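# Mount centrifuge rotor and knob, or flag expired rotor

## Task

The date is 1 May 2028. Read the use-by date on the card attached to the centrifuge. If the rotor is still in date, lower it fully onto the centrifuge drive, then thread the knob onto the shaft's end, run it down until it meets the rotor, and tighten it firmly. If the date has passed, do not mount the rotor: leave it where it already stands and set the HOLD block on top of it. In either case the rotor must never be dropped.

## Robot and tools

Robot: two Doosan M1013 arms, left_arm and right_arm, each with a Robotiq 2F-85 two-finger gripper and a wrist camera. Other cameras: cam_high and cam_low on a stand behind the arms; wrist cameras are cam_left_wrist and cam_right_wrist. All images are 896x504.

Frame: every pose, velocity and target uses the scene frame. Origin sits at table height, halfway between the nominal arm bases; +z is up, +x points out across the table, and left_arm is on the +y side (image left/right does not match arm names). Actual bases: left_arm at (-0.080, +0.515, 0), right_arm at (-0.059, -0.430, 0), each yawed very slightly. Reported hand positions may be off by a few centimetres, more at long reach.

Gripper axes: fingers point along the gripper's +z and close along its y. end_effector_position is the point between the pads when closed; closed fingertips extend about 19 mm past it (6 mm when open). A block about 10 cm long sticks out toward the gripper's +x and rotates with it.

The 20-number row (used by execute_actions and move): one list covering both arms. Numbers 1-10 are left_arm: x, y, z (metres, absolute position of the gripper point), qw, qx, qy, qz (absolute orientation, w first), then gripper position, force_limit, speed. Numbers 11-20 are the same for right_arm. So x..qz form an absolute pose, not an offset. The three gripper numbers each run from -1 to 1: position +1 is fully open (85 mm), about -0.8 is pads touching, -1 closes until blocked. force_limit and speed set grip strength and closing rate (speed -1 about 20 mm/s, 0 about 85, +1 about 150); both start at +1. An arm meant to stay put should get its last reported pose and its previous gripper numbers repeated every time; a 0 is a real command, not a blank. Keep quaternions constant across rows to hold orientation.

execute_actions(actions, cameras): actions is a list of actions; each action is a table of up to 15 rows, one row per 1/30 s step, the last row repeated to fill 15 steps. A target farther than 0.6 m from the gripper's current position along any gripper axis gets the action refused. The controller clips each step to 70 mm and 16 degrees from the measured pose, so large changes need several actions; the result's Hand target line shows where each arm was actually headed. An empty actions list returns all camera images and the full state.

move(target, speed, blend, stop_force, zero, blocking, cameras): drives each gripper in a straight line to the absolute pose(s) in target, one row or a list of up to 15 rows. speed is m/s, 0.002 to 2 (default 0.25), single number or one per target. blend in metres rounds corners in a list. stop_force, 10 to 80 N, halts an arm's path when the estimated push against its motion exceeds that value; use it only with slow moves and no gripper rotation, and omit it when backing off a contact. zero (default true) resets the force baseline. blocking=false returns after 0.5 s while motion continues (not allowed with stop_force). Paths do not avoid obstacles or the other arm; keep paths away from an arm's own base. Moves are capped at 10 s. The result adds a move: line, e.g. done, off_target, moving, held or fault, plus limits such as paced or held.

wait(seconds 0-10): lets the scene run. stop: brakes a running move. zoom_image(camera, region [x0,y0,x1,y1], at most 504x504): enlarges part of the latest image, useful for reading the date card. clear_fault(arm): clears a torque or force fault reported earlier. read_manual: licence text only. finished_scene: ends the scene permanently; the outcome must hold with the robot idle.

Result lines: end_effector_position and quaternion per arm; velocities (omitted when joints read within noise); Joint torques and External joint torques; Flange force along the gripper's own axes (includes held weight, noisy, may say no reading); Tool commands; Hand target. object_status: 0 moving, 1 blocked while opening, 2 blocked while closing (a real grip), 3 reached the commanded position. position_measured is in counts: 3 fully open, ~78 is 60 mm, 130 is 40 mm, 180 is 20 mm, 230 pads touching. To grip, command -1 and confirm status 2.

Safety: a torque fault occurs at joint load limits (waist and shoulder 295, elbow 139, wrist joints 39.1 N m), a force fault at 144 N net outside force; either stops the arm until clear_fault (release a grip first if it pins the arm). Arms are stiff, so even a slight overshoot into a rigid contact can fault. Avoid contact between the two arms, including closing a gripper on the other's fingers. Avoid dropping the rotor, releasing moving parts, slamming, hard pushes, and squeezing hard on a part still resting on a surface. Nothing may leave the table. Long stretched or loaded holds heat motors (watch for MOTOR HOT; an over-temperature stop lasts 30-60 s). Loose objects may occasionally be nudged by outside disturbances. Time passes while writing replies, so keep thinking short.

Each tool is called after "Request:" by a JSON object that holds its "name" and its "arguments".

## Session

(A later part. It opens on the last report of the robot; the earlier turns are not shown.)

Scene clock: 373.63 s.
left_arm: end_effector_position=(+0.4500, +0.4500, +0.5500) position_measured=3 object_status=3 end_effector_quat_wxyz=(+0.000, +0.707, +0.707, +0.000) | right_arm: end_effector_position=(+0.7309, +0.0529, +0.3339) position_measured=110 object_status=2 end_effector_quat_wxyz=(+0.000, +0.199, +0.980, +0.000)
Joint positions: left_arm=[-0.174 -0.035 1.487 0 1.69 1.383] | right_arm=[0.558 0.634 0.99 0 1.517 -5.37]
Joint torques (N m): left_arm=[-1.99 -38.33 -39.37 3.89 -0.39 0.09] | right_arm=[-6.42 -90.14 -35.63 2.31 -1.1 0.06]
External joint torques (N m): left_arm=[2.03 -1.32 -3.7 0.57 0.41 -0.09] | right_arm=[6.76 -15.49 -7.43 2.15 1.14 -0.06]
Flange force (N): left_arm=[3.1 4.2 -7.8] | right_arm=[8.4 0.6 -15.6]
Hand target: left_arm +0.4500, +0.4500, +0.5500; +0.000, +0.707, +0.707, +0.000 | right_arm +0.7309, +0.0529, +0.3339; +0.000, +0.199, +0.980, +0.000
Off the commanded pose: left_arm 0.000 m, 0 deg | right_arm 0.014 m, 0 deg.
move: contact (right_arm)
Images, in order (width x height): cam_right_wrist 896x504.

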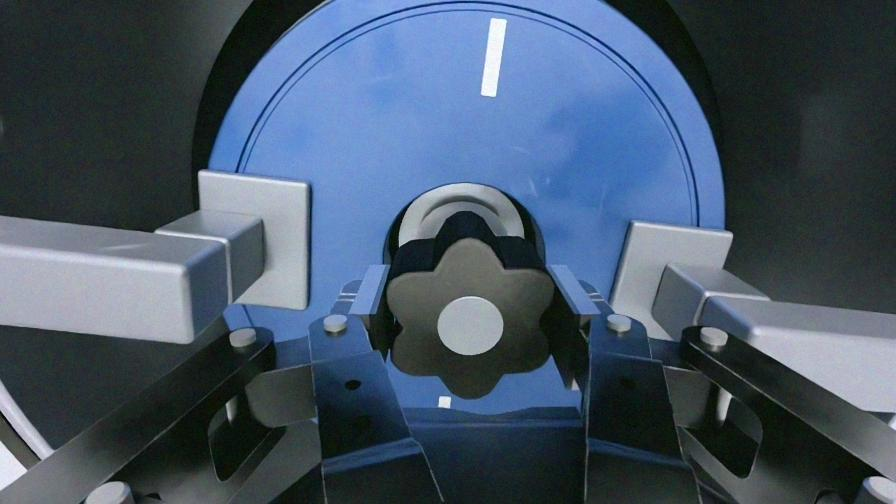

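Request:
{"name": "move", "arguments": {"target": [0.45,0.45,0.55,0,0.7071,0.7071,0,1,0.4,0,0.7306,0.0530,0.3339,0,0.1994,0.9799,0,-1,0.0,-1], "speed": 0.01}}

Request:
{"name": "move", "arguments": {"target": [0.45,0.45,0.55,0,0.7071,0.7071,0,1,0.4,0,0.7306,0.0530,0.3336,0,0.6626,0.7490,0,-1,0.0,-1], "speed": 0.25}}

Scene clock: 376.60 s.
left_arm: end_effector_position=(+0.4500, +0.4500, +0.5500) position_measured=3 object_status=3 end_effector_quat_wxyz=(+0.000, +0.707, +0.707, +0.000) | right_arm: end_effector_position=(+0.7306, +0.0530, +0.3339) position_measured=110 object_status=2 end_effector_quat_wxyz=(+0.000, +0.199, +0.980, +0.000)
Joint positions: left_arm=[-0.174 -0.035 1.487 0 1.69 1.383] | right_arm=[0.558 0.634 0.991 0 1.517 -5.37]
Joint torques (N m): left_arm=[-1.97 -38.49 -39.58 3.83 -0.4 0.11] | right_arm=[-3.54 -94.96 -34.94 3.13 1.82 0.16]
External joint torques (N m): left_arm=[2.32 -1.21 -3.55 0.65 0.41 -0.11] | right_arm=[3.64 -9.92 -7.83 1.27 -1.78 -0.16]
Flange force (N): left_arm=[3.6 4.3 -7.6] | right_arm=[0.9 5.3 -10.6]
Hand target: left_arm +0.4500, +0.4500, +0.5500; +0.000, +0.707, +0.707, +0.000 | right_arm +0.7306, +0.0530, +0.3339; +0.000, +0.199, +0.980, +0.000
Off the commanded pose: left_arm 0.000 m, 0 deg | right_arm 0.000 m, 0 deg.
move: done

Scene clock: 379.10 s.
left_arm: end_effector_position=(+0.4500, +0.4500, +0.5500) position_measured=3 object_status=3 end_effector_quat_wxyz=(+0.000, +0.707, +0.707, +0.000) | right_arm: end_effector_position=(+0.7307, +0.0530, +0.3336) position_measured=110 object_status=2 end_effector_quat_wxyz=(+0.000, +0.663, +0.749, +0.000)
Joint positions: left_arm=[-0.174 -0.035 1.487 0 1.69 1.383] | right_arm=[0.558 0.634 0.991 0 1.517 -4.323]
Joint torques (N m): left_arm=[-2.36 -38.54 -39.46 3.85 -0.41 0.11] | right_arm=[-17.35 -95.55 -16.02 -0.51 15.33 0.23]
External joint torques (N m): left_arm=[2.57 -1.17 -3.62 0.61 0.43 -0.11] | right_arm=[17.58 -9.94 -26.93 4.95 -15.36 -0.23]
Flange force (N): left_arm=[4.1 4.5 -7.7] | right_arm=[37.0 36.0 -18.2]
Hand target: left_arm +0.4500, +0.4500, +0.5500; +0.000, +0.707, +0.707, +0.000 | right_arm +0.7306, +0.0530, +0.3336; +0.000, +0.663, +0.749, +0.000
Off the commanded pose: left_arm 0.000 m, 0 deg | right_arm 0.000 m, 0 deg.
move: done

Request:
{"name": "move", "arguments": {"target": [0.45,0.45,0.55,0,0.7071,0.7071,0,1,0.4,0,0.7318,0.0546,0.3336,0,0.6626,0.7490,0,-1,0.0,-1], "speed": 0.01, "cameras": ["cam_right_wrist"]}}

Scene clock: 381.87 s.
left_arm: end_effector_position=(+0.4500, +0.4500, +0.5500) position_measured=3 object_status=3 end_effector_quat_wxyz=(+0.000, +0.707, +0.707, +0.000) | right_arm: end_effector_position=(+0.7318, +0.0545, +0.3336) position_measured=110 object_status=2 end_effector_quat_wxyz=(+0.000, +0.663, +0.749, +0.000)
Joint positions: left_arm=[-0.174 -0.035 1.487 0 1.69 1.383] | right_arm=[0.559 0.637 0.985 0 1.519 -4.322]
Joint torques (N m): left_arm=[-2.02 -38.75 -39.29 3.9 -0.38 0.11] | right_arm=[-0.23 -91.01 -34.82 4.82 0.19 0.21]
External joint torques (N m): left_arm=[2.31 -0.62 -3.69 0.56 0.39 -0.11] | right_arm=[0.59 -14.92 -8.14 -0.37 -0.22 -0.21]
Flange force (N): left_arm=[3.5 5.4 -7.9] | right_arm=[-0.9 -2.9 -14.3]
Hand target: left_arm +0.4500, +0.4500, +0.5500; +0.000, +0.707, +0.707, +0.000 | right_arm +0.7318, +0.0546, +0.3336; +0.000, +0.663, +0.749, +0.000
Off the commanded pose: left_arm 0.000 m, 0 deg | right_arm 0.000 m, 0 deg.
move: done
Images, in order (width x height): cam_right_wrist 896x504.

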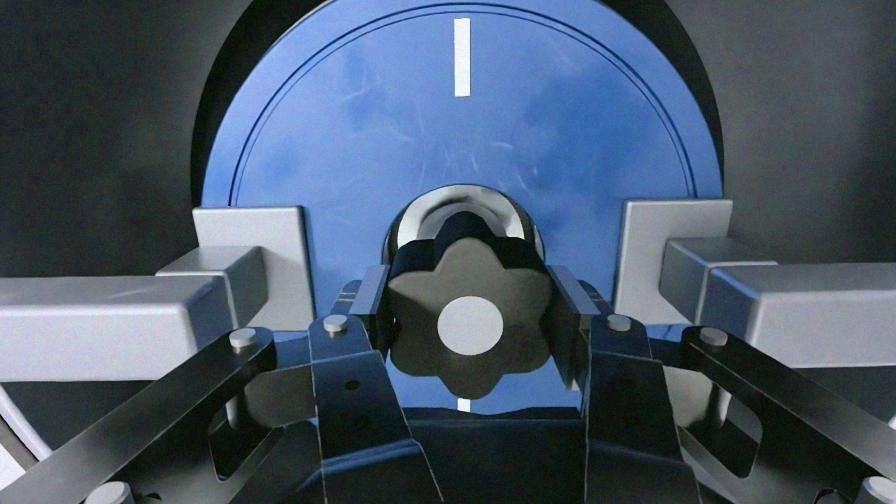

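Request:
{"name": "move", "arguments": {"target": [[0.45,0.45,0.55,0,0.7071,0.7071,0,1,0.4,0,0.7309,0.0538,0.3336,0,0.3584,0.9336,0,-1,0.0,-1],[0.45,0.45,0.55,0,0.7071,0.7071,0,1,0.4,0,0.7307,0.0527,0.3336,0,0,1,0,-1,0.0,-1]], "speed": 0.2, "blend": [0.001,0], "cameras": ["cam_right_wrist"]}}

Scene clock: 398.53 s.
left_arm: end_effector_position=(+0.4500, +0.4500, +0.5500) position_measured=3 object_status=3 end_effector_quat_wxyz=(+0.000, +0.707, +0.707, +0.000) | right_arm: end_effector_position=(+0.7307, +0.0527, +0.3336) position_measured=110 object_status=2 end_effector_quat_wxyz=(+0.000, +0.000, +1.000, +0.000)
Joint positions: left_arm=[-0.174 -0.035 1.487 0 1.69 1.383] | right_arm=[0.558 0.634 0.991 0 1.517 -5.771]
Joint torques (N m): left_arm=[-2.1 -38.67 -39.42 3.86 -0.4 0.09] | right_arm=[-3.93 -84.46 -34.41 3.3 -2.12 0.21]
External joint torques (N m): left_arm=[2.04 -0.24 -3.53 0.58 0.4 -0.09] | right_arm=[4.16 -20.09 -8.21 1.09 2.17 -0.21]
Flange force (N): left_arm=[3.0 5.7 -7.7] | right_arm=[10.4 -1.4 -19.1]
Hand target: left_arm +0.4500, +0.4500, +0.5500; +0.000, +0.707, +0.707, +0.000 | right_arm +0.7307, +0.0527, +0.3336; +0.000, +0.000, +1.000, +0.000
Off the commanded pose: left_arm 0.000 m, 0 deg | right_arm 0.000 m, 0 deg.
move: done
Images, in order (width x height): cam_right_wrist 896x504.

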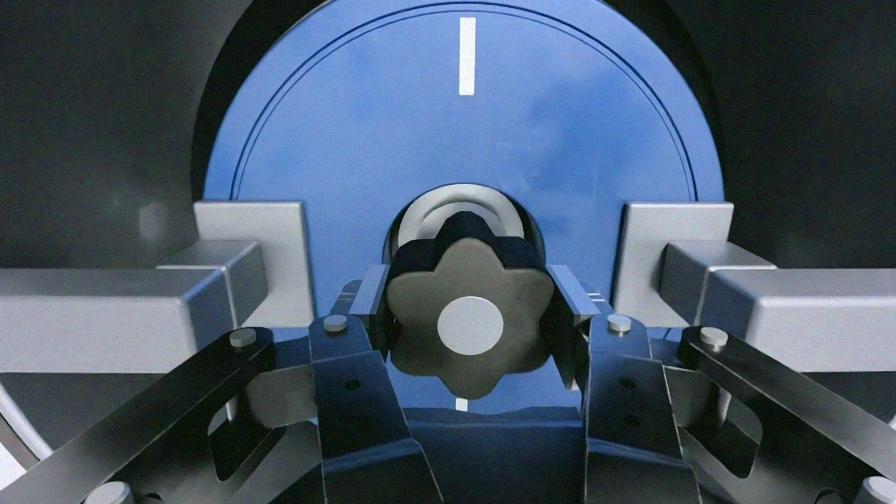

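Request:
{"name": "move", "arguments": {"target": [[0.45,0.45,0.55,0,0.7071,0.7071,0,1,0.4,0,0.7307,0.0527,0.3342,0,0,1,0,-1,0.0,-1],[0.45,0.45,0.55,0,0.7071,0.7071,0,1,0.4,0,0.7307,0.0527,0.3342,0,0,1,0,0.4,0.0,-0.8],[0.45,0.45,0.55,0,0.7071,0.7071,0,1,0.4,0,0.7323,0.0530,0.3340,0,0,1,0,0.4,0.0,-0.8],[0.45,0.45,0.55,0,0.7071,0.7071,0,1,0.4,0,0.7323,0.0530,0.3340,0,0,1,0,-1,0.1,-1]], "speed": 0.03, "cameras": ["cam_right_wrist"]}}

Scene clock: 407.83 s.
left_arm: end_effector_position=(+0.4500, +0.4500, +0.5500) position_measured=3 object_status=3 end_effector_quat_wxyz=(+0.000, +0.707, +0.707, +0.000) | right_arm: end_effector_position=(+0.7323, +0.0529, +0.3340) position_measured=111 object_status=0 end_effector_quat_wxyz=(+0.000, +0.000, +1.000, +0.000)
Joint positions: left_arm=[-0.174 -0.035 1.487 0 1.69 1.383] | right_arm=[0.557 0.636 0.986 0 1.519 -5.772]
Joint torques (N m): left_arm=[-1.87 -38.56 -39.52 3.85 -0.36 0.12] | right_arm=[3.44 -80.95 -30.46 5.67 -1.25 0.11]
External joint torques (N m): left_arm=[2.2 -1.28 -3.56 0.63 0.38 -0.12] | right_arm=[-3.17 -24.82 -12.43 -1.26 1.32 -0.11]
Flange force (N): left_arm=[3.4 4.1 -7.5] | right_arm=[3.7 -6.4 -25.0]
Hand target: left_arm +0.4500, +0.4500, +0.5500; +0.000, +0.707, +0.707, +0.000 | right_arm +0.7323, +0.0530, +0.3340; +0.000, +0.000, +1.000, +0.000
Off the commanded pose: left_arm 0.000 m, 0 deg | right_arm 0.000 m, 0 deg.
move: done
Images, in order (width x height): cam_right_wrist 896x504.

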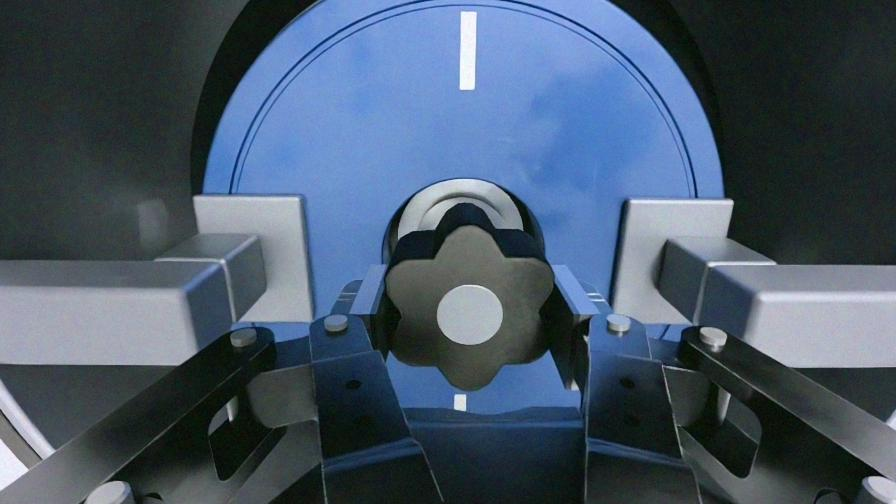

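Request:
{"name": "move", "arguments": {"target": [[0.68,0.32,0.52,0.183,0.683,0.683,-0.183,1,0.4,0,0.7323,0.0530,0.3340,0,0,1,0,-1,0.1,-1],[0.7346,0.253,0.439,0.183,0.683,0.683,-0.183,1,0.4,0,0.7323,0.0530,0.3340,0,0,1,0,-1,0.1,-1]], "speed": [0.2,0.12], "blend": [0.04,0], "cameras": ["cam_left_wrist","cam_low"]}}

Scene clock: 413.40 s.
left_arm: end_effector_position=(+0.7346, +0.2531, +0.4391) position_measured=3 object_status=3 end_effector_quat_wxyz=(+0.183, +0.683, +0.683, -0.183) | right_arm: end_effector_position=(+0.7323, +0.0530, +0.3340) position_measured=111 object_status=2 end_effector_quat_wxyz=(+0.000, +0.000, +1.000, +0.000)
Joint positions: left_arm=[-0.172 0.44 1.174 -0.518 1.44 1.431] | right_arm=[0.557 0.636 0.986 0 1.519 -5.772]
Joint torques (N m): left_arm=[-2.13 -85 -39.78 2.01 -0.59 0.11] | right_arm=[3.1 -79.99 -29.31 5.64 -0.92 0.13]
External joint torques (N m): left_arm=[2.62 -4.15 -3.72 0.51 0.4 -0.11] | right_arm=[-2.77 -25.97 -13.74 -1.21 0.98 -0.13]
Flange force (N): left_arm=[-1.2 3.3 -7.8] | right_arm=[2.6 -5.3 -26.6]
Hand target: left_arm +0.7346, +0.2530, +0.4390; +0.183, +0.683, +0.683, -0.183 | right_arm +0.7323, +0.0530, +0.3340; +0.000, +0.000, +1.000, +0.000
Off the commanded pose: left_arm 0.000 m, 0 deg | right_arm 0.000 m, 0 deg.
move: done
Images, in order (width x height): cam_low 896x504, cam_left_wrist 896x504.

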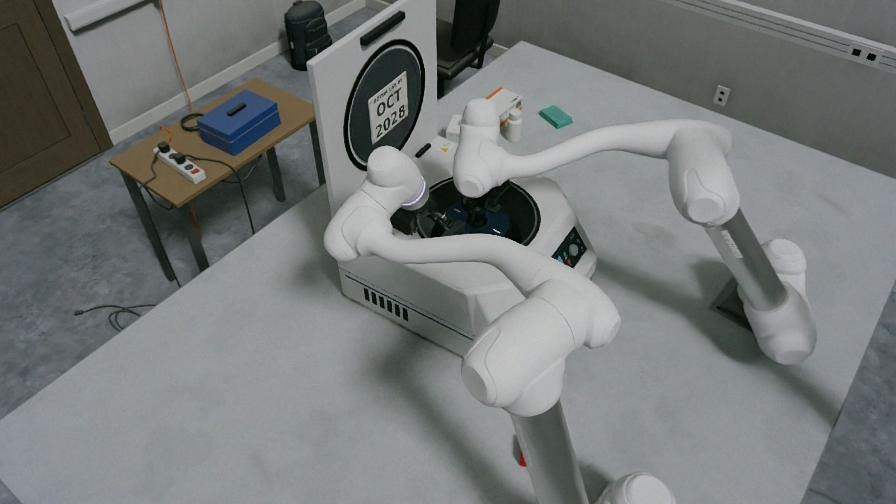

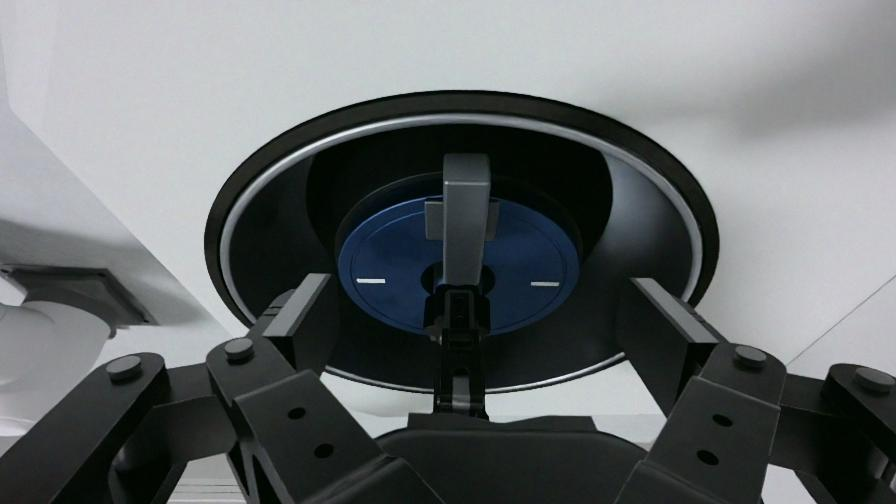

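Request:
{"name": "move", "arguments": {"target": [0.7346,0.197,0.337,0.183,0.683,0.683,-0.183,1,0.4,0,0.7323,0.0530,0.3340,0,0,1,0,-1,0.1,-1], "speed": 0.05, "stop_force": 12, "cameras": ["cam_left_wrist"]}}

Scene clock: 419.67 s.
left_arm: end_effector_position=(+0.7346, +0.1970, +0.3370) position_measured=3 object_status=3 end_effector_quat_wxyz=(+0.183, +0.683, +0.683, -0.183) | right_arm: end_effector_position=(+0.7323, +0.0530, +0.3340) position_measured=111 object_status=2 end_effector_quat_wxyz=(+0.000, +0.000, +1.000, +0.000)
Joint positions: left_arm=[-0.238 0.479 1.301 -0.533 1.264 1.458] | right_arm=[0.557 0.636 0.986 0 1.519 -5.772]
Joint torques (N m): left_arm=[-2.07 -87.12 -38.59 1.99 -0.54 0.09] | right_arm=[4.07 -79.95 -29.31 5.58 -0.93 0.15]
External joint torques (N m): left_arm=[2.57 -4.13 -3.6 0.48 0.38 -0.1] | right_arm=[-3.88 -24.27 -13.04 -1.24 0.98 -0.15]
Flange force (N): left_arm=[-1.2 3.3 -7.2] | right_arm=[1.1 -5.8 -25.3]
Hand target: left_arm +0.7346, +0.1970, +0.3370; +0.183, +0.683, +0.683, -0.183 | right_arm +0.7323, +0.0530, +0.3340; +0.000, +0.000, +1.000, +0.000
Off the commanded pose: left_arm 0.000 m, 0 deg | right_arm 0.000 m, 0 deg.
move: done
Images, in order (width x height): cam_left_wrist 896x504.

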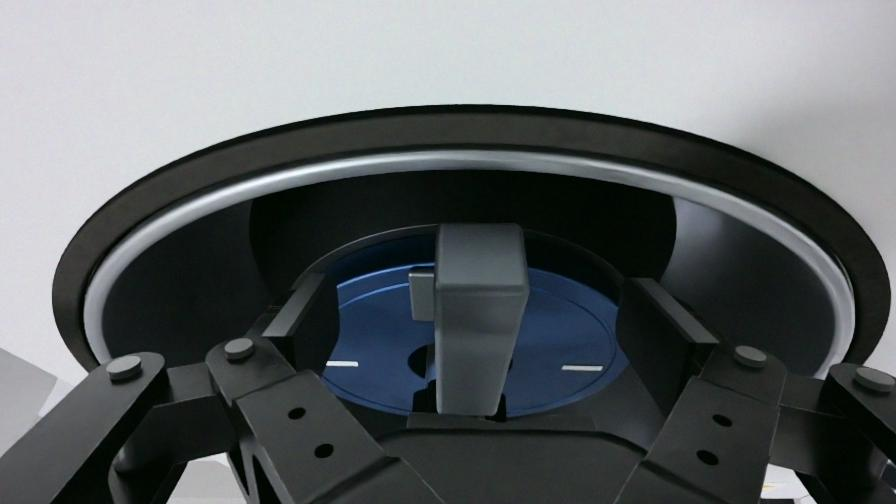

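Request:
{"name": "move", "arguments": {"target": [0.7333,0.197,0.337,0.183,0.683,0.683,-0.183,-1,0.0,-1,0.7323,0.0530,0.3340,0,0,1,0,-1,0.1,-1], "speed": 0.05, "cameras": ["cam_left_wrist"]}}

Scene clock: 425.10 s.
left_arm: end_effector_position=(+0.7333, +0.1970, +0.3370) position_measured=172 object_status=0 end_effector_quat_wxyz=(+0.183, +0.683, +0.683, -0.183) | right_arm: end_effector_position=(+0.7323, +0.0530, +0.3340) position_measured=111 object_status=2 end_effector_quat_wxyz=(+0.000, +0.000, +1.000, +0.000)
Joint positions: left_arm=[-0.239 0.477 1.304 -0.533 1.263 1.458] | right_arm=[0.557 0.636 0.986 0 1.519 -5.772]
Joint torques (N m): left_arm=[-8.75 -81.4 -35.67 0.78 -0.67 -0.05] | right_arm=[4.06 -80.13 -29.89 5.87 -1.22 0.31]
External joint torques (N m): left_arm=[9.03 -9.83 -6.55 1.67 0.52 0.05] | right_arm=[-3.72 -25.73 -12.99 -1.46 1.29 -0.31]
Flange force (N): left_arm=[2.6 3.5 -16.6] | right_arm=[3.4 -7.1 -25.9]
Hand target: left_arm +0.7333, +0.1970, +0.3370; +0.183, +0.683, +0.683, -0.183 | right_arm +0.7323, +0.0530, +0.3340; +0.000, +0.000, +1.000, +0.000
Off the commanded pose: left_arm 0.000 m, 0 deg | right_arm 0.000 m, 0 deg.
move: done
Images, in order (width x height): cam_left_wrist 896x504.

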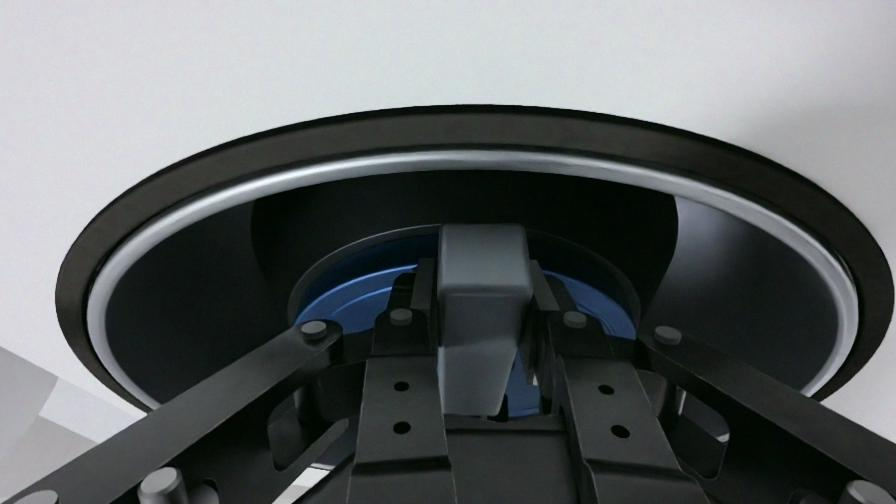

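Request:
{"name": "move", "arguments": {"target": [0.7333,0.197,0.337,0.183,0.683,0.683,-0.183,-1,0.0,-1,0.7323,0.0530,0.3337,0,0.5,0.866,0,-1,0.1,-1], "speed": 0.25, "cameras": ["cam_right_wrist"]}}

Scene clock: 429.07 s.
left_arm: end_effector_position=(+0.7333, +0.1970, +0.3370) position_measured=172 object_status=2 end_effector_quat_wxyz=(+0.183, +0.683, +0.683, -0.183) | right_arm: end_effector_position=(+0.7323, +0.0529, +0.3337) position_measured=111 object_status=2 end_effector_quat_wxyz=(+0.000, +0.500, +0.866, +0.000)
Joint positions: left_arm=[-0.239 0.477 1.304 -0.533 1.263 1.458] | right_arm=[0.557 0.636 0.986 0 1.519 -4.725]
Joint torques (N m): left_arm=[-9.69 -83.47 -36.6 0.23 -0.38 -0.08] | right_arm=[14.85 -69.75 -30.7 9.06 -6.63 0.51]
External joint torques (N m): left_arm=[9.96 -7.29 -5.47 2.22 0.23 0.08] | right_arm=[-14.59 -35.53 -12.04 -4.63 6.63 -0.51]
Flange force (N): left_arm=[4.5 5.1 -14.7] | right_arm=[-16.8 -21.8 -34.6]
Hand target: left_arm +0.7333, +0.1970, +0.3370; +0.183, +0.683, +0.683, -0.183 | right_arm +0.7323, +0.0530, +0.3337; +0.000, +0.500, +0.866, +0.000
Off the commanded pose: left_arm 0.000 m, 0 deg | right_arm 0.000 m, 0 deg.
move: done
Images, in order (width x height): cam_right_wrist 896x504.

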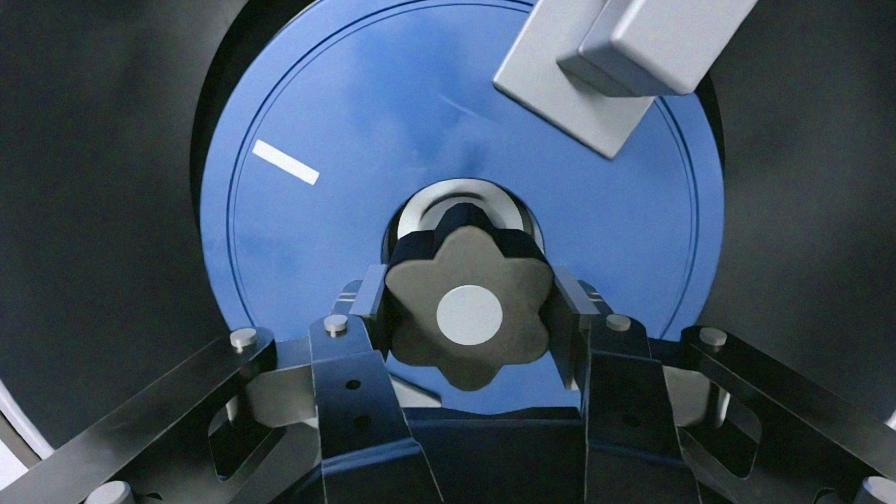

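Request:
{"name": "move", "arguments": {"target": [[0.7333,0.197,0.337,0.183,0.683,0.683,-0.183,-1,0.0,-1,0.7319,0.0519,0.3337,0,0.5,0.866,0,-1,0.1,-1],[0.7333,0.197,0.337,0.183,0.683,0.683,-0.183,-1,0.0,-1,0.7319,0.0519,0.3334,0,0.7071,0.7071,0,-1,0.1,-1]], "speed": [0.02,0.25]}}

Scene clock: 434.70 s.
left_arm: end_effector_position=(+0.7333, +0.1970, +0.3370) position_measured=172 object_status=2 end_effector_quat_wxyz=(+0.183, +0.683, +0.683, -0.183) | right_arm: end_effector_position=(+0.7319, +0.0518, +0.3334) position_measured=111 object_status=2 end_effector_quat_wxyz=(+0.000, +0.707, +0.707, +0.000)
Joint positions: left_arm=[-0.239 0.477 1.304 -0.533 1.263 1.458] | right_arm=[0.556 0.635 0.99 0 1.517 -4.202]
Joint torques (N m): left_arm=[-4.3 -81.25 -35.04 2.18 -0.38 0.05] | right_arm=[-8.82 -75.2 -25.91 1.36 -0.39 0.25]
External joint torques (N m): left_arm=[4.21 -10.03 -7.25 0.26 0.23 -0.05] | right_arm=[8.98 -29.1 -16.71 3.06 0.34 -0.25]
Flange force (N): left_arm=[-2.7 3.1 -13.9] | right_arm=[7.1 -6.5 -30.7]
Hand target: left_arm +0.7333, +0.1970, +0.3370; +0.183, +0.683, +0.683, -0.183 | right_arm +0.7319, +0.0519, +0.3334; +0.000, +0.707, +0.707, +0.000
Off the commanded pose: left_arm 0.000 m, 0 deg | right_arm 0.000 m, 0 deg.
move: done

Request:
{"name": "move", "arguments": {"target": [0.7333,0.197,0.337,0.183,0.683,0.683,-0.183,-1,0.0,-1,0.7319,0.0521,0.3331,0,0.866,0.5,0,-1,0.1,-1], "speed": 0.25}}

Scene clock: 438.90 s.
left_arm: end_effector_position=(+0.7333, +0.1970, +0.3370) position_measured=172 object_status=2 end_effector_quat_wxyz=(+0.183, +0.683, +0.683, -0.183) | right_arm: end_effector_position=(+0.7319, +0.0521, +0.3331) position_measured=111 object_status=2 end_effector_quat_wxyz=(+0.000, +0.866, +0.500, +0.000)
Joint positions: left_arm=[-0.239 0.477 1.304 -0.533 1.263 1.458] | right_arm=[0.557 0.635 0.99 0 1.517 -3.678]
Joint torques (N m): left_arm=[-6.3 -83.21 -35.63 1.53 -0.09 -0.05] | right_arm=[-10.71 -69.53 -27.02 0.27 -3.6 0.69]
External joint torques (N m): left_arm=[6.85 -8.68 -6.83 0.94 -0.06 0.05] | right_arm=[10.99 -36.37 -16.06 4.16 3.54 -0.69]
Flange force (N): left_arm=[0.3 4.8 -14.1] | right_arm=[-6.8 -16.4 -35.9]
Hand target: left_arm +0.7333, +0.1970, +0.3370; +0.183, +0.683, +0.683, -0.183 | right_arm +0.7319, +0.0521, +0.3331; +0.000, +0.866, +0.500, +0.000
Off the commanded pose: left_arm 0.000 m, 0 deg | right_arm 0.000 m, 0 deg.
move: done

Request:
{"name": "move", "arguments": {"target": [0.7333,0.197,0.337,0.183,0.683,0.683,-0.183,-1,0.0,-1,0.7312,0.0524,0.3330,0,1,0,0,-1,0.1,-1], "speed": 0.25, "cameras": ["cam_right_wrist"]}}

Scene clock: 444.90 s.
left_arm: end_effector_position=(+0.7333, +0.1970, +0.3370) position_measured=172 object_status=2 end_effector_quat_wxyz=(+0.183, +0.683, +0.683, -0.183) | right_arm: end_effector_position=(+0.7312, +0.0524, +0.3330) position_measured=111 object_status=2 end_effector_quat_wxyz=(+0.000, +1.000, +0.000, +0.000)
Joint positions: left_arm=[-0.239 0.477 1.304 -0.533 1.263 1.458] | right_arm=[0.557 0.634 0.991 0 1.516 -2.63]
Joint torques (N m): left_arm=[-3.33 -80.74 -34.46 2.42 -0.44 -0.08] | right_arm=[-12.93 -88.64 -27.31 -0.42 4.8 0.45]
External joint torques (N m): left_arm=[3.82 -10.52 -7.88 0.04 0.27 0.08] | right_arm=[13.07 -16.27 -15.54 4.73 -4.89 -0.45]
Flange force (N): left_arm=[-3.5 3.7 -14.4] | right_arm=[3.7 -18.2 -18.4]
Hand target: left_arm +0.7333, +0.1970, +0.3370; +0.183, +0.683, +0.683, -0.183 | right_arm +0.7312, +0.0524, +0.3330; +0.000, +1.000, +0.000, +0.000
Off the commanded pose: left_arm 0.000 m, 0 deg | right_arm 0.000 m, 0 deg.
move: done
Images, in order (width x height): cam_right_wrist 896x504.

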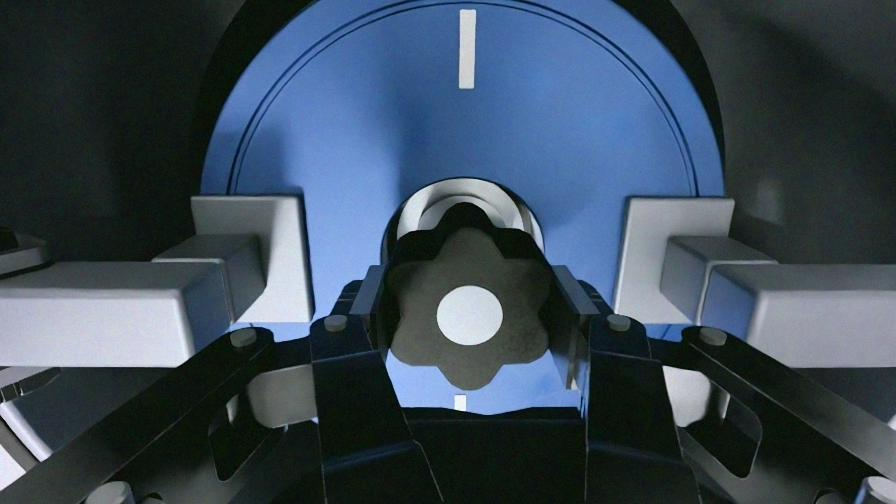

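Request:
{"name": "move", "arguments": {"target": [0.7333,0.197,0.337,0.183,0.683,0.683,-0.183,-1,0.0,-1,0.7316,0.0533,0.3328,0,0.866,-0.5,0,-1,0.1,-1], "speed": 0.25}}

Request:
{"name": "move", "arguments": {"target": [0.7333,0.197,0.337,0.183,0.683,0.683,-0.183,-1,0.0,-1,0.7323,0.0531,0.3326,0,0.5,-0.866,0,-1,0.1,-1], "speed": 0.25}}

Scene clock: 451.70 s.
left_arm: end_effector_position=(+0.7333, +0.1970, +0.3370) position_measured=172 object_status=2 end_effector_quat_wxyz=(+0.183, +0.683, +0.683, -0.183) | right_arm: end_effector_position=(+0.7316, +0.0533, +0.3328) position_measured=111 object_status=2 end_effector_quat_wxyz=(+0.000, +0.866, -0.500, +0.000)
Joint positions: left_arm=[-0.239 0.477 1.304 -0.533 1.263 1.458] | right_arm=[0.558 0.636 0.989 0 1.517 -1.583]
Joint torques (N m): left_arm=[-5.05 -81.15 -34.54 1.89 -0.24 -0.13] | right_arm=[-4.01 -105.87 -38.96 3.55 4.16 0.58]
External joint torques (N m): left_arm=[5.34 -9.61 -7.59 0.56 0.08 0.13] | right_arm=[4.18 1.49 -3.54 0.7 -4.18 -0.58]
Flange force (N): left_arm=[-1.8 4.8 -14.4] | right_arm=[-4.1 -8.9 1.6]
Hand target: left_arm +0.7333, +0.1970, +0.3370; +0.183, +0.683, +0.683, -0.183 | right_arm +0.7316, +0.0533, +0.3328; +0.000, +0.866, -0.500, +0.000
Off the commanded pose: left_arm 0.000 m, 0 deg | right_arm 0.000 m, 0 deg.
move: done

Scene clock: 454.20 s.
left_arm: end_effector_position=(+0.7333, +0.1970, +0.3370) position_measured=172 object_status=2 end_effector_quat_wxyz=(+0.183, +0.683, +0.683, -0.183) | right_arm: end_effector_position=(+0.7323, +0.0530, +0.3326) position_measured=111 object_status=2 end_effector_quat_wxyz=(+0.000, -0.500, +0.866, +0.000)
Joint positions: left_arm=[-0.239 0.477 1.304 -0.533 1.263 1.458] | right_arm=[0.557 0.637 0.988 0 1.517 -0.536]
Joint torques (N m): left_arm=[-4.62 -81.04 -33.68 2.21 0.1 -0.14] | right_arm=[-3.02 -122.15 -47.54 4.41 4.02 0.83]
External joint torques (N m): left_arm=[5.07 -10.18 -8.54 0.25 -0.25 0.14] | right_arm=[3.24 17.36 4.9 -0.1 -3.97 -0.83]
Flange force (N): left_arm=[-2.8 5.8 -14.8] | right_arm=[-12.5 -3.9 16.6]
Hand target: left_arm +0.7333, +0.1970, +0.3370; +0.183, +0.683, +0.683, -0.183 | right_arm +0.7323, +0.0531, +0.3326; +0.000, -0.500, +0.866, +0.000
Off the commanded pose: left_arm 0.000 m, 0 deg | right_arm 0.000 m, 0 deg.
move: done

Request:
{"name": "move", "arguments": {"target": [0.7333,0.197,0.337,0.183,0.683,0.683,-0.183,-1,0.0,-1,0.7325,0.0524,0.3319,0,0,1,0,-1,0.1,-1], "speed": 0.25}}

Request:
{"name": "move", "arguments": {"target": [0.7333,0.197,0.337,0.183,0.683,0.683,-0.183,-1,0.0,-1,0.7320,0.0519,0.3315,0,0.5,0.866,0,-1,0.1,-1], "speed": 0.25}}

Scene clock: 459.57 s.
left_arm: end_effector_position=(+0.7333, +0.1970, +0.3370) position_measured=172 object_status=2 end_effector_quat_wxyz=(+0.183, +0.683, +0.683, -0.183) | right_arm: end_effector_position=(+0.7325, +0.0523, +0.3319) position_measured=111 object_status=2 end_effector_quat_wxyz=(+0.000, +0.000, +1.000, +0.000)
Joint positions: left_arm=[-0.239 0.477 1.304 -0.533 1.263 1.458] | right_arm=[0.557 0.636 0.99 0 1.516 0.511]
Joint torques (N m): left_arm=[-5.89 -82.76 -34.84 1.58 0.17 -0.07] | right_arm=[0.21 -110.08 -41.32 4.88 3.01 0.7]
External joint torques (N m): left_arm=[6.17 -9.11 -7.64 0.88 -0.32 0.07] | right_arm=[0.12 4.13 -1.71 -0.44 -2.95 -0.7]
Flange force (N): left_arm=[-1.1 5.7 -14.2] | right_arm=[-8.6 4.5 2.8]
Hand target: left_arm +0.7333, +0.1970, +0.3370; +0.183, +0.683, +0.683, -0.183 | right_arm +0.7325, +0.0524, +0.3319; +0.000, +0.000, +1.000, +0.000
Off the commanded pose: left_arm 0.000 m, 0 deg | right_arm 0.000 m, 0 deg.
move: done

Scene clock: 462.07 s.
left_arm: end_effector_position=(+0.7333, +0.1970, +0.3370) position_measured=172 object_status=2 end_effector_quat_wxyz=(+0.183, +0.683, +0.683, -0.183) | right_arm: end_effector_position=(+0.7320, +0.0519, +0.3315) position_measured=111 object_status=2 end_effector_quat_wxyz=(+0.000, +0.500, +0.866, +0.000)
Joint positions: left_arm=[-0.239 0.477 1.304 -0.533 1.263 1.458] | right_arm=[0.556 0.635 0.993 0 1.514 1.558]
Joint torques (N m): left_arm=[-7.78 -83.29 -36.03 0.85 -0.28 -0.06] | right_arm=[2.22 -111.83 -46.16 4.82 0.44 0.55]
External joint torques (N m): left_arm=[8.28 -7.69 -6.09 1.6 0.13 0.06] | right_arm=[-2.05 7.3 3.58 -0.41 -0.45 -0.55]
Flange force (N): left_arm=[2.3 5.3 -14.2] | right_arm=[-2.8 2.0 7.3]
Hand target: left_arm +0.7333, +0.1970, +0.3370; +0.183, +0.683, +0.683, -0.183 | right_arm +0.7320, +0.0519, +0.3315; +0.000, +0.500, +0.866, +0.000
Off the commanded pose: left_arm 0.000 m, 0 deg | right_arm 0.000 m, 0 deg.
move: done

Request:
{"name": "move", "arguments": {"target": [[0.7333,0.197,0.337,0.183,0.683,0.683,-0.183,-1,0.0,-1,0.7313,0.0521,0.33095,0,0.866,0.5,0,-1,0.1,-1],[0.7333,0.197,0.337,0.183,0.683,0.683,-0.183,-1,0.0,-1,0.7311,0.0528,0.3305,0,1,0,0,-1,0.1,-1]], "speed": 0.3, "blend": [0.0002,0]}}

Request:
{"name": "move", "arguments": {"target": [[0.7333,0.197,0.337,0.183,0.683,0.683,-0.183,-1,0.0,-1,0.7316,0.0533,0.33,0,0.866,-0.5,0,-1,0.1,-1],[0.7333,0.197,0.337,0.183,0.683,0.683,-0.183,-1,0.0,-1,0.7323,0.0531,0.3295,0,0.5,-0.866,0,-1,0.1,-1]], "speed": 0.3, "blend": [0.0002,0], "cameras": ["cam_right_wrist"]}}

Scene clock: 469.70 s.
left_arm: end_effector_position=(+0.7333, +0.1970, +0.3370) position_measured=172 object_status=2 end_effector_quat_wxyz=(+0.183, +0.683, +0.683, -0.183) | right_arm: end_effector_position=(+0.7311, +0.0528, +0.3305) position_measured=111 object_status=2 end_effector_quat_wxyz=(+0.000, +1.000, +0.000, +0.000)
Joint positions: left_arm=[-0.239 0.477 1.304 -0.533 1.263 1.458] | right_arm=[0.558 0.635 0.995 0 1.512 3.653]
Joint torques (N m): left_arm=[-5.59 -82.25 -35.42 1.56 -0.37 -0.11] | right_arm=[-7.76 -112.71 -44.51 1.45 2.65 0.49]
External joint torques (N m): left_arm=[5.15 -8.37 -6.8 0.84 0.21 0.11] | right_arm=[7.98 7.65 1.66 2.87 -2.73 -0.49]
Flange force (N): left_arm=[-1.4 5.0 -13.3] | right_arm=[1.1 -10.2 8.2]
Hand target: left_arm +0.7333, +0.1970, +0.3370; +0.183, +0.683, +0.683, -0.183 | right_arm +0.7311, +0.0528, +0.3305; +0.000, +1.000, +0.000, +0.000
Off the commanded pose: left_arm 0.000 m, 0 deg | right_arm 0.000 m, 0 deg.
move: done

Scene clock: 473.63 s.
left_arm: end_effector_position=(+0.7333, +0.1970, +0.3370) position_measured=172 object_status=2 end_effector_quat_wxyz=(+0.183, +0.683, +0.683, -0.183) | right_arm: end_effector_position=(+0.7324, +0.0530, +0.3295) position_measured=111 object_status=2 end_effector_quat_wxyz=(+0.000, -0.500, +0.866, +0.000)
Joint positions: left_arm=[-0.239 0.477 1.304 -0.533 1.263 1.458] | right_arm=[0.557 0.637 0.993 0 1.512 5.747]
Joint torques (N m): left_arm=[-3.57 -81.39 -33.56 2.56 0.42 -0.14] | right_arm=[-7.03 -118.34 -43.42 3.54 5.18 0.89]
External joint torques (N m): left_arm=[3.99 -9.73 -8.66 -0.11 -0.58 0.14] | right_arm=[7.11 13.43 0.73 0.77 -5.13 -0.89]
Flange force (N): left_arm=[-3.9 6.2 -13.5] | right_arm=[-18.3 -2.3 11.5]
Hand target: left_arm +0.7333, +0.1970, +0.3370; +0.183, +0.683, +0.683, -0.183 | right_arm +0.7323, +0.0531, +0.3295; +0.000, -0.500, +0.866, +0.000
Off the commanded pose: left_arm 0.000 m, 0 deg | right_arm 0.000 m, 0 deg.
move: done
Images, in order (width x height): cam_right_wrist 896x504.

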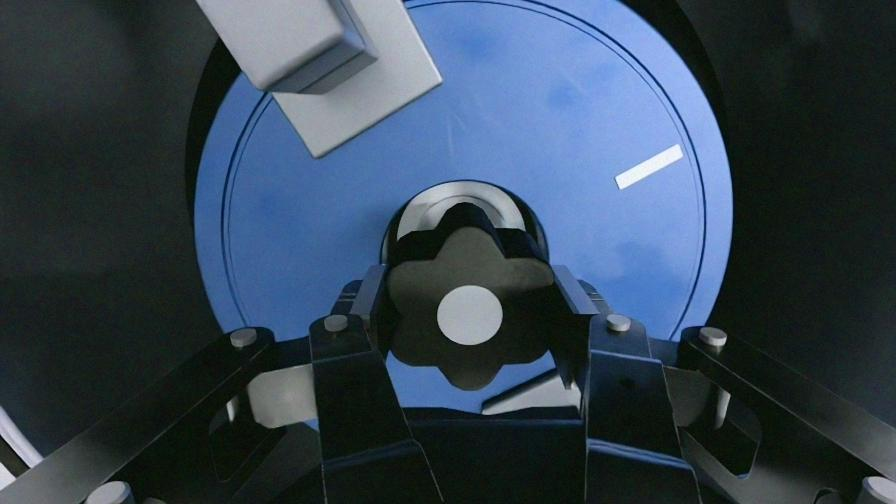

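Request:
{"name": "move", "arguments": {"target": [[0.7333,0.197,0.337,0.183,0.683,0.683,-0.183,-1,0.0,-1,0.7323,0.0531,0.3293,0,0.5,-0.866,0,-1,0.1,-1],[0.7333,0.197,0.337,0.183,0.683,0.683,-0.183,-1,0.0,-1,0.7323,0.0531,0.3293,0,0.5,-0.866,0,0.45,0.1,-0.8],[0.7333,0.197,0.337,0.183,0.683,0.683,-0.183,-1,0.0,-1,0.7318,0.0526,0.3297,0,0.5,-0.866,0,0.45,0.1,-0.8]], "speed": 0.03, "cameras": ["cam_right_wrist"]}}

Request:
{"name": "move", "arguments": {"target": [[0.7333,0.197,0.337,0.183,0.683,0.683,-0.183,-1,0.0,-1,0.7318,0.0526,0.3297,0,1,0,0,0.45,0.1,-0.8],[0.7333,0.197,0.337,0.183,0.683,0.683,-0.183,-1,0.0,-1,0.7318,0.0526,0.3297,0,0.5,0.866,0,0.45,0.1,-0.8],[0.7333,0.197,0.337,0.183,0.683,0.683,-0.183,-1,0.0,-1,0.7318,0.0526,0.3297,0,-0.5,0.866,0,0.45,0.1,-0.8],[0.7333,0.197,0.337,0.183,0.683,0.683,-0.183,-1,0.0,-1,0.7318,0.0526,0.3297,0,1,0,0,0.45,0.1,-0.8],[0.7333,0.197,0.337,0.183,0.683,0.683,-0.183,-1,0.0,-1,0.7318,0.0526,0.3297,0,0.5,0.866,0,0.45,0.1,-0.8],[0.7333,0.197,0.337,0.183,0.683,0.683,-0.183,-1,0.0,-1,0.7318,0.0526,0.3297,0,0,1,0,0.45,0.1,-0.8]], "speed": 0.9, "blend": [0.0002,0.0002,0.0002,0.0002,0.0002,0], "cameras": ["cam_right_wrist"]}}

Scene clock: 483.03 s.
left_arm: end_effector_position=(+0.7333, +0.1970, +0.3370) position_measured=172 object_status=2 end_effector_quat_wxyz=(+0.183, +0.683, +0.683, -0.183) | right_arm: end_effector_position=(+0.7318, +0.0526, +0.3297) position_measured=72 object_status=3 end_effector_quat_wxyz=(+0.000, -0.500, +0.866, +0.000)
Joint positions: left_arm=[-0.239 0.477 1.304 -0.533 1.263 1.458] | right_arm=[0.557 0.636 0.995 0 1.511 5.747]
Joint torques (N m): left_arm=[-7.15 -81.87 -36.03 1.16 -0.91 -0.04] | right_arm=[-0.07 -105.28 -43.47 4.32 0.08 0.19]
External joint torques (N m): left_arm=[7.3 -9 -6 1.27 0.76 0.04] | right_arm=[0.38 0.42 0.94 -0.02 -0.02 -0.19]
Flange force (N): left_arm=[1.4 3.2 -15.0] | right_arm=[1.8 1.2 1.6]
Hand target: left_arm +0.7333, +0.1970, +0.3370; +0.183, +0.683, +0.683, -0.183 | right_arm +0.7318, +0.0526, +0.3297; +0.000, -0.500, +0.866, +0.000
Off the commanded pose: left_arm 0.000 m, 0 deg | right_arm 0.000 m, 0 deg.
move: done
Images, in order (width x height): cam_right_wrist 896x504.

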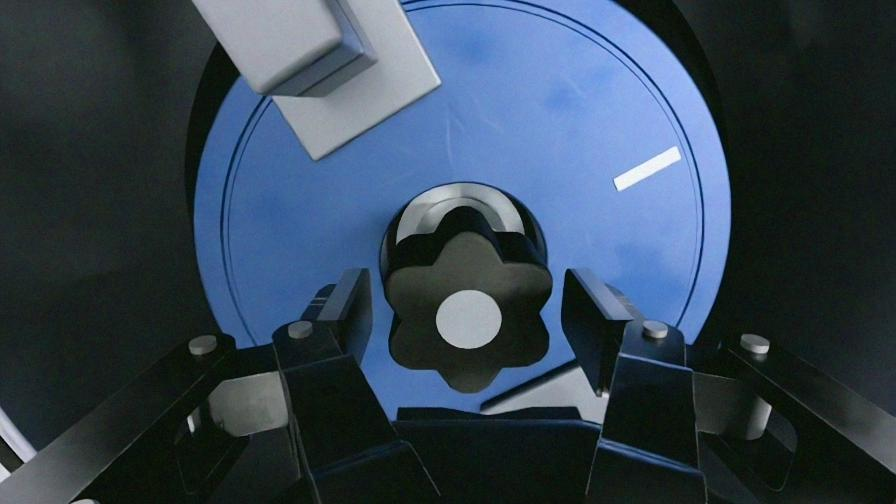

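Scene clock: 490.67 s.
left_arm: end_effector_position=(+0.7333, +0.1970, +0.3370) position_measured=172 object_status=2 end_effector_quat_wxyz=(+0.183, +0.683, +0.683, -0.183) | right_arm: end_effector_position=(+0.7318, +0.0526, +0.3297) position_measured=72 object_status=3 end_effector_quat_wxyz=(+0.000, +0.000, +1.000, +0.000)
Joint positions: left_arm=[-0.239 0.477 1.304 -0.533 1.263 1.458] | right_arm=[0.557 0.636 0.995 0 1.511 -5.772]
Joint torques (N m): left_arm=[-7.08 -81.67 -36.05 1.15 -0.91 0] | right_arm=[-0.16 -105.15 -43.42 4.35 0.07 0.15]
External joint torques (N m): left_arm=[7.54 -9.93 -6.18 1.3 0.77 0] | right_arm=[0.45 -0.03 0.73 0.05 0 -0.15]
Flange force (N): left_arm=[1.5 2.2 -15.8] | right_arm=[2.2 -1.0 1.2]
Hand target: left_arm +0.7333, +0.1970, +0.3370; +0.183, +0.683, +0.683, -0.183 | right_arm +0.7318, +0.0526, +0.3297; +0.000, +0.000, +1.000, +0.000
Off the commanded pose: left_arm 0.000 m, 0 deg | right_arm 0.000 m, 0 deg.
move: done; limits=paced
Images, in order (width x height): cam_right_wrist 896x504.

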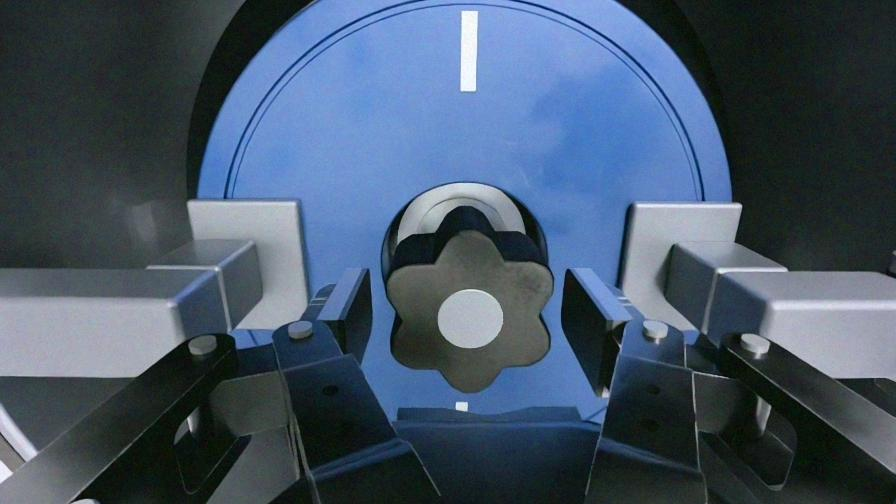

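Request:
{"name": "move", "arguments": {"target": [0.7333,0.197,0.337,0.183,0.683,0.683,-0.183,-1,0.0,-1,0.7318,0.0526,0.3297,0,0,1,0,-1,0.1,-1], "speed": 0.03}}

Request:
{"name": "move", "arguments": {"target": [[0.7333,0.197,0.337,0.183,0.683,0.683,-0.183,-1,0.0,-1,0.7318,0.0526,0.32922,0,0.5,0.866,0,-1,0.1,-1],[0.7333,0.197,0.337,0.183,0.683,0.683,-0.183,-1,0.0,-1,0.7318,0.0526,0.32874,0,0.866,0.5,0,-1,0.1,-1]], "speed": 0.35, "blend": [0.0002,0]}}

Scene clock: 495.67 s.
left_arm: end_effector_position=(+0.7333, +0.1970, +0.3370) position_measured=172 object_status=2 end_effector_quat_wxyz=(+0.183, +0.683, +0.683, -0.183) | right_arm: end_effector_position=(+0.7318, +0.0526, +0.3298) position_measured=111 object_status=0 end_effector_quat_wxyz=(+0.000, +0.000, +1.000, +0.000)
Joint positions: left_arm=[-0.239 0.477 1.304 -0.533 1.263 1.458] | right_arm=[0.557 0.636 0.995 0 1.511 -5.772]
Joint torques (N m): left_arm=[-6.99 -83.14 -36.92 0.92 -0.83 -0.02] | right_arm=[0.58 -85.02 -31.68 4.62 -0.56 0.24]
External joint torques (N m): left_arm=[7.19 -8.39 -5.43 1.52 0.68 0.02] | right_arm=[-0.35 -20.15 -11.01 -0.23 0.62 -0.24]
Flange force (N): left_arm=[1.8 2.7 -14.1] | right_arm=[2.1 -2.0 -21.0]
Hand target: left_arm +0.7333, +0.1970, +0.3370; +0.183, +0.683, +0.683, -0.183 | right_arm +0.7318, +0.0526, +0.3297; +0.000, +0.000, +1.000, +0.000
Off the commanded pose: left_arm 0.000 m, 0 deg | right_arm 0.000 m, 0 deg.
move: done

Scene clock: 499.60 s.
left_arm: end_effector_position=(+0.7333, +0.1970, +0.3370) position_measured=172 object_status=2 end_effector_quat_wxyz=(+0.183, +0.683, +0.683, -0.183) | right_arm: end_effector_position=(+0.7318, +0.0525, +0.3287) position_measured=111 object_status=2 end_effector_quat_wxyz=(+0.000, +0.866, +0.500, +0.000)
Joint positions: left_arm=[-0.239 0.477 1.304 -0.533 1.263 1.458] | right_arm=[0.557 0.636 0.996 0 1.509 -3.678]
Joint torques (N m): left_arm=[-4.98 -81.93 -35.6 1.72 -0.6 -0.02] | right_arm=[-7.2 -90.73 -32.65 1.87 1.13 0.41]
External joint torques (N m): left_arm=[4.75 -8.82 -6.5 0.68 0.45 0.02] | right_arm=[7.33 -14.26 -10.15 2.53 -1.21 -0.41]
Flange force (N): left_arm=[-1.6 3.6 -13.3] | right_arm=[6.8 -4.8 -15.8]
Hand target: left_arm +0.7333, +0.1970, +0.3370; +0.183, +0.683, +0.683, -0.183 | right_arm +0.7318, +0.0526, +0.3287; +0.000, +0.866, +0.500, +0.000
Off the commanded pose: left_arm 0.000 m, 0 deg | right_arm 0.000 m, 0 deg.
move: done; blend cut to 0 m at target 1

Request:
{"name": "move", "arguments": {"target": [[0.7333,0.197,0.337,0.183,0.683,0.683,-0.183,-1,0.0,-1,0.7318,0.0526,0.3282,0,1,0,0,-1,0.1,-1],[0.7333,0.197,0.337,0.183,0.683,0.683,-0.183,-1,0.0,-1,0.7318,0.0526,0.3277,0,0.866,-0.5,0,-1,0.1,-1],[0.7333,0.197,0.337,0.183,0.683,0.683,-0.183,-1,0.0,-1,0.7318,0.0526,0.3272,0,0.5,-0.866,0,-1,0.1,-1],[0.7333,0.197,0.337,0.183,0.683,0.683,-0.183,-1,0.0,-1,0.7318,0.0526,0.3267,0,0,1,0,-1,0.1,-1]], "speed": 0.4, "blend": [0.0002,0.0002,0.0002,0]}}

Request:
{"name": "move", "arguments": {"target": [[0.7333,0.197,0.337,0.183,0.683,0.683,-0.183,-1,0.0,-1,0.7318,0.0526,0.3262,0,0.5,0.866,0,-1,0.1,-1],[0.7333,0.197,0.337,0.183,0.683,0.683,-0.183,-1,0.0,-1,0.7318,0.0526,0.3257,0,0.866,0.5,0,-1,0.1,-1],[0.7333,0.197,0.337,0.183,0.683,0.683,-0.183,-1,0.0,-1,0.7318,0.0526,0.3252,0,1,0,0,-1,0.1,-1]], "speed": 0.4, "blend": [0.0002,0.0002,0]}}

Scene clock: 507.40 s.
left_arm: end_effector_position=(+0.7357, +0.1970, +0.3371) position_measured=172 object_status=2 end_effector_quat_wxyz=(+0.185, +0.682, +0.684, -0.181) | right_arm: end_effector_position=(+0.7318, +0.0525, +0.3278) position_measured=111 object_status=2 end_effector_quat_wxyz=(+0.000, +0.906, -0.423, +0.000)
Joint positions: left_arm=[-0.238 0.478 1.303 -0.533 1.258 1.458] | right_arm=[0.557 0.636 0.998 0 1.508 -1.757]
Joint torques (N m): left_arm=[-17.61 -128.5 -3.5 0.81 35.64 -2.78] | right_arm=[-8.07 -57.13 -14.74 10.14 -0.76 22.7]
External joint torques (N m): left_arm=[17.85 37.41 -38.71 1.62 -35.81 2.78] | right_arm=[8.37 -49.14 -28.51 -5.81 0.73 -22.7]
External joint torques when the fault began: left_arm=[22.08 36.55 -41.7 2.02 -37.87 1.83]
Flange force (N): left_arm=[-13.4 128.0 26.5] | right_arm=[14.8 5.4 -52.6]
Flange force when the fault began (N): left_arm=[-13.0 133.6 23.8]
Hand target: left_arm +0.7336, +0.1970, +0.3370; +0.183, +0.683, +0.683, -0.183 | right_arm +0.7318, +0.0526, +0.3278; +0.000, +0.906, -0.423, +0.000
Tool commands: left_gripper/position=-1.0 left_gripper/force_limit=+0.003922 left_gripper/speed=-1.0 right_gripper/position=-1.0 right_gripper/force_limit=+0.1 right_gripper/speed=-1.0
Off the commanded pose: left_arm 0.002 m, 0 deg | right_arm 0.001 m, 130 deg.
FORCE FAULT: contact force on the left arm reached its limit, and that arm stopped. The contact can be on any part of that arm, not only on its tool. That arm's remaining commands of this call were not run. That arm is still stopped at the end of this call. While its stop runs, that arm takes no new command, but its gripper still runs the gripper command that each later call begins with.
CLEAR FAULT: the left arm stays stopped until you call clear_fault(arm="left_arm").
move: fault (left_arm), off_target (right_arm; braked at the fault stop of left_arm); path passed 1 of 4 targets

not run: an earlier result of this reply reported a stop or a fault. Calls in your next reply go to the robot.

Request:
{"name": "execute_actions", "arguments": {"actions": [[[0.7357,0.197,0.3371,0.185,0.682,0.684,-0.181,-1,0.0,-1,0.7318,0.0526,0.3279,0,0.9116,-0.4111,0,-1,0.1,-1]]]}}

Request:
{"name": "clear_fault", "arguments": {"arm": "left_arm", "cameras": ["cam_right_wrist"]}}

Scene clock: 512.43 s.
left_arm: end_effector_position=(+0.7353, +0.1970, +0.3371) position_measured=172 object_status=2 end_effector_quat_wxyz=(+0.185, +0.682, +0.683, -0.182) | right_arm: end_effector_position=(+0.7318, +0.0526, +0.3279) position_measured=111 object_status=2 end_effector_quat_wxyz=(+0.000, +0.912, -0.411, +0.000)
Joint positions: left_arm=[-0.238 0.478 1.303 -0.533 1.259 1.458] | right_arm=[0.557 0.636 0.998 0 1.508 -1.783]
Joint torques (N m): left_arm=[-12.76 -117.6 -11.5 1.49 26.41 -2.2] | right_arm=[1.91 -58.29 -15.16 11.36 -0.44 17.27]
External joint torques (N m): left_arm=[12.96 26.77 -30.57 0.94 -26.57 2.2] | right_arm=[-1.67 -46.97 -27.69 -7.07 0.41 -17.27]
Flange force (N): left_arm=[-11.9 97.8 17.7] | right_arm=[19.7 5.7 -50.5]
Hand target: left_arm +0.7336, +0.1970, +0.3370; +0.183, +0.683, +0.683, -0.183 | right_arm +0.7318, +0.0526, +0.3279; +0.000, +0.912, -0.411, +0.000
Tool commands: left_gripper/position=-1.0 left_gripper/force_limit=+0.003922 left_gripper/speed=-1.0 right_gripper/position=-1.0 right_gripper/force_limit=+0.1 right_gripper/speed=-1.0
Off the commanded pose: right_arm 0.000 m, 0 deg.
FORCE FAULT, CONTINUED: the left arm was still stopped when this call began, by the force fault that an earlier result reported. That arm ran no command of this call. That arm is still stopped at the end of this call. While its stop runs, that arm takes no new command, but its gripper still runs the gripper command that each later call begins with.
CLEAR FAULT: the left arm stays stopped until you call clear_fault(arm="left_arm").

Scene clock: 512.53 s.
left_arm: end_effector_position=(+0.7353, +0.1970, +0.3371) position_measured=172 object_status=2 end_effector_quat_wxyz=(+0.185, +0.682, +0.683, -0.182) | right_arm: end_effector_position=(+0.7318, +0.0526, +0.3279) position_measured=111 object_status=2 end_effector_quat_wxyz=(+0.000, +0.912, -0.411, +0.000)
Joint positions: left_arm=[-0.238 0.478 1.303 -0.533 1.259 1.458] | right_arm=[0.557 0.636 0.998 0 1.508 -1.783]
Joint torques (N m): left_arm=[-12.82 -117.63 -11.62 1.54 26.42 -2.2] | right_arm=[1.46 -58.38 -15.02 11.31 -0.42 17.3]
External joint torques (N m): left_arm=[12.84 26.53 -30.57 0.89 -26.58 2.2] | right_arm=[-1.11 -48.13 -28.27 -6.98 0.39 -17.3]
Flange force (N): left_arm=[-12.0 97.3 17.7] | right_arm=[19.1 6.0 -51.5]
Hand target: left_arm +0.7353, +0.1970, +0.3371; +0.185, +0.682, +0.683, -0.182 | right_arm +0.7318, +0.0526, +0.3279; +0.000, +0.912, -0.411, +0.000
Tool commands: left_gripper/position=-1.0 left_gripper/force_limit=+0.003922 left_gripper/speed=-1.0 right_gripper/position=-1.0 right_gripper/force_limit=+0.1 right_gripper/speed=-1.0
Off the commanded pose: right_arm 0.000 m, 0 deg.
FORCE FAULT, CONTINUED: the left arm's stop, for the force fault that an earlier result reported, is over. The call counts as one of the actions that you can send in this scene. That arm's target is now where it stood when the stop ended, not its last command. That arm accepts commands again.
CLEAR FAULT: your call cleared the left arm's force fault. If the contact force or a joint's load stays at its limit, that arm stops again.
Images, in order (width x height): cam_right_wrist 896x504.

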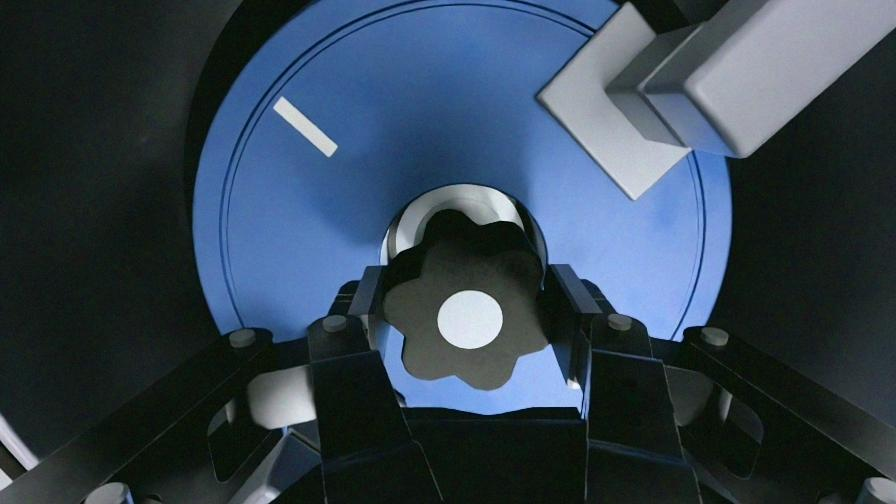

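Request:
{"name": "move", "arguments": {"target": [0.7353,0.197,0.3371,0.185,0.682,0.684,-0.181,-1,0.0,-1,0.7318,0.0526,0.3283,0,0.9272,-0.3746,0,-1,0.1,-1], "speed": 0.1}}

Scene clock: 515.93 s.
left_arm: end_effector_position=(+0.7352, +0.1970, +0.3371) position_measured=172 object_status=2 end_effector_quat_wxyz=(+0.185, +0.682, +0.684, -0.181) | right_arm: end_effector_position=(+0.7318, +0.0526, +0.3283) position_measured=111 object_status=2 end_effector_quat_wxyz=(+0.000, +0.927, -0.375, +0.000)
Joint positions: left_arm=[-0.239 0.477 1.303 -0.532 1.257 1.456] | right_arm=[0.557 0.636 0.997 0 1.509 -1.863]
Joint torques (N m): left_arm=[-1.7 -85.39 -39.23 1.67 -3.09 -1.02] | right_arm=[15.29 -87.64 -24.7 9.5 5.31 1.73]
External joint torques (N m): left_arm=[2.29 -5.63 -2.95 0.8 2.91 1.02] | right_arm=[-15.03 -17.71 -18.29 -5.2 -5.35 -1.73]
Flange force (N): left_arm=[0.0 1.4 -10.7] | right_arm=[21.7 -11.7 -22.1]
Hand target: left_arm +0.7353, +0.1970, +0.3371; +0.185, +0.682, +0.684, -0.181 | right_arm +0.7318, +0.0526, +0.3283; +0.000, +0.927, -0.375, +0.000
Off the commanded pose: left_arm 0.000 m, 0 deg | right_arm 0.000 m, 0 deg.
move: done


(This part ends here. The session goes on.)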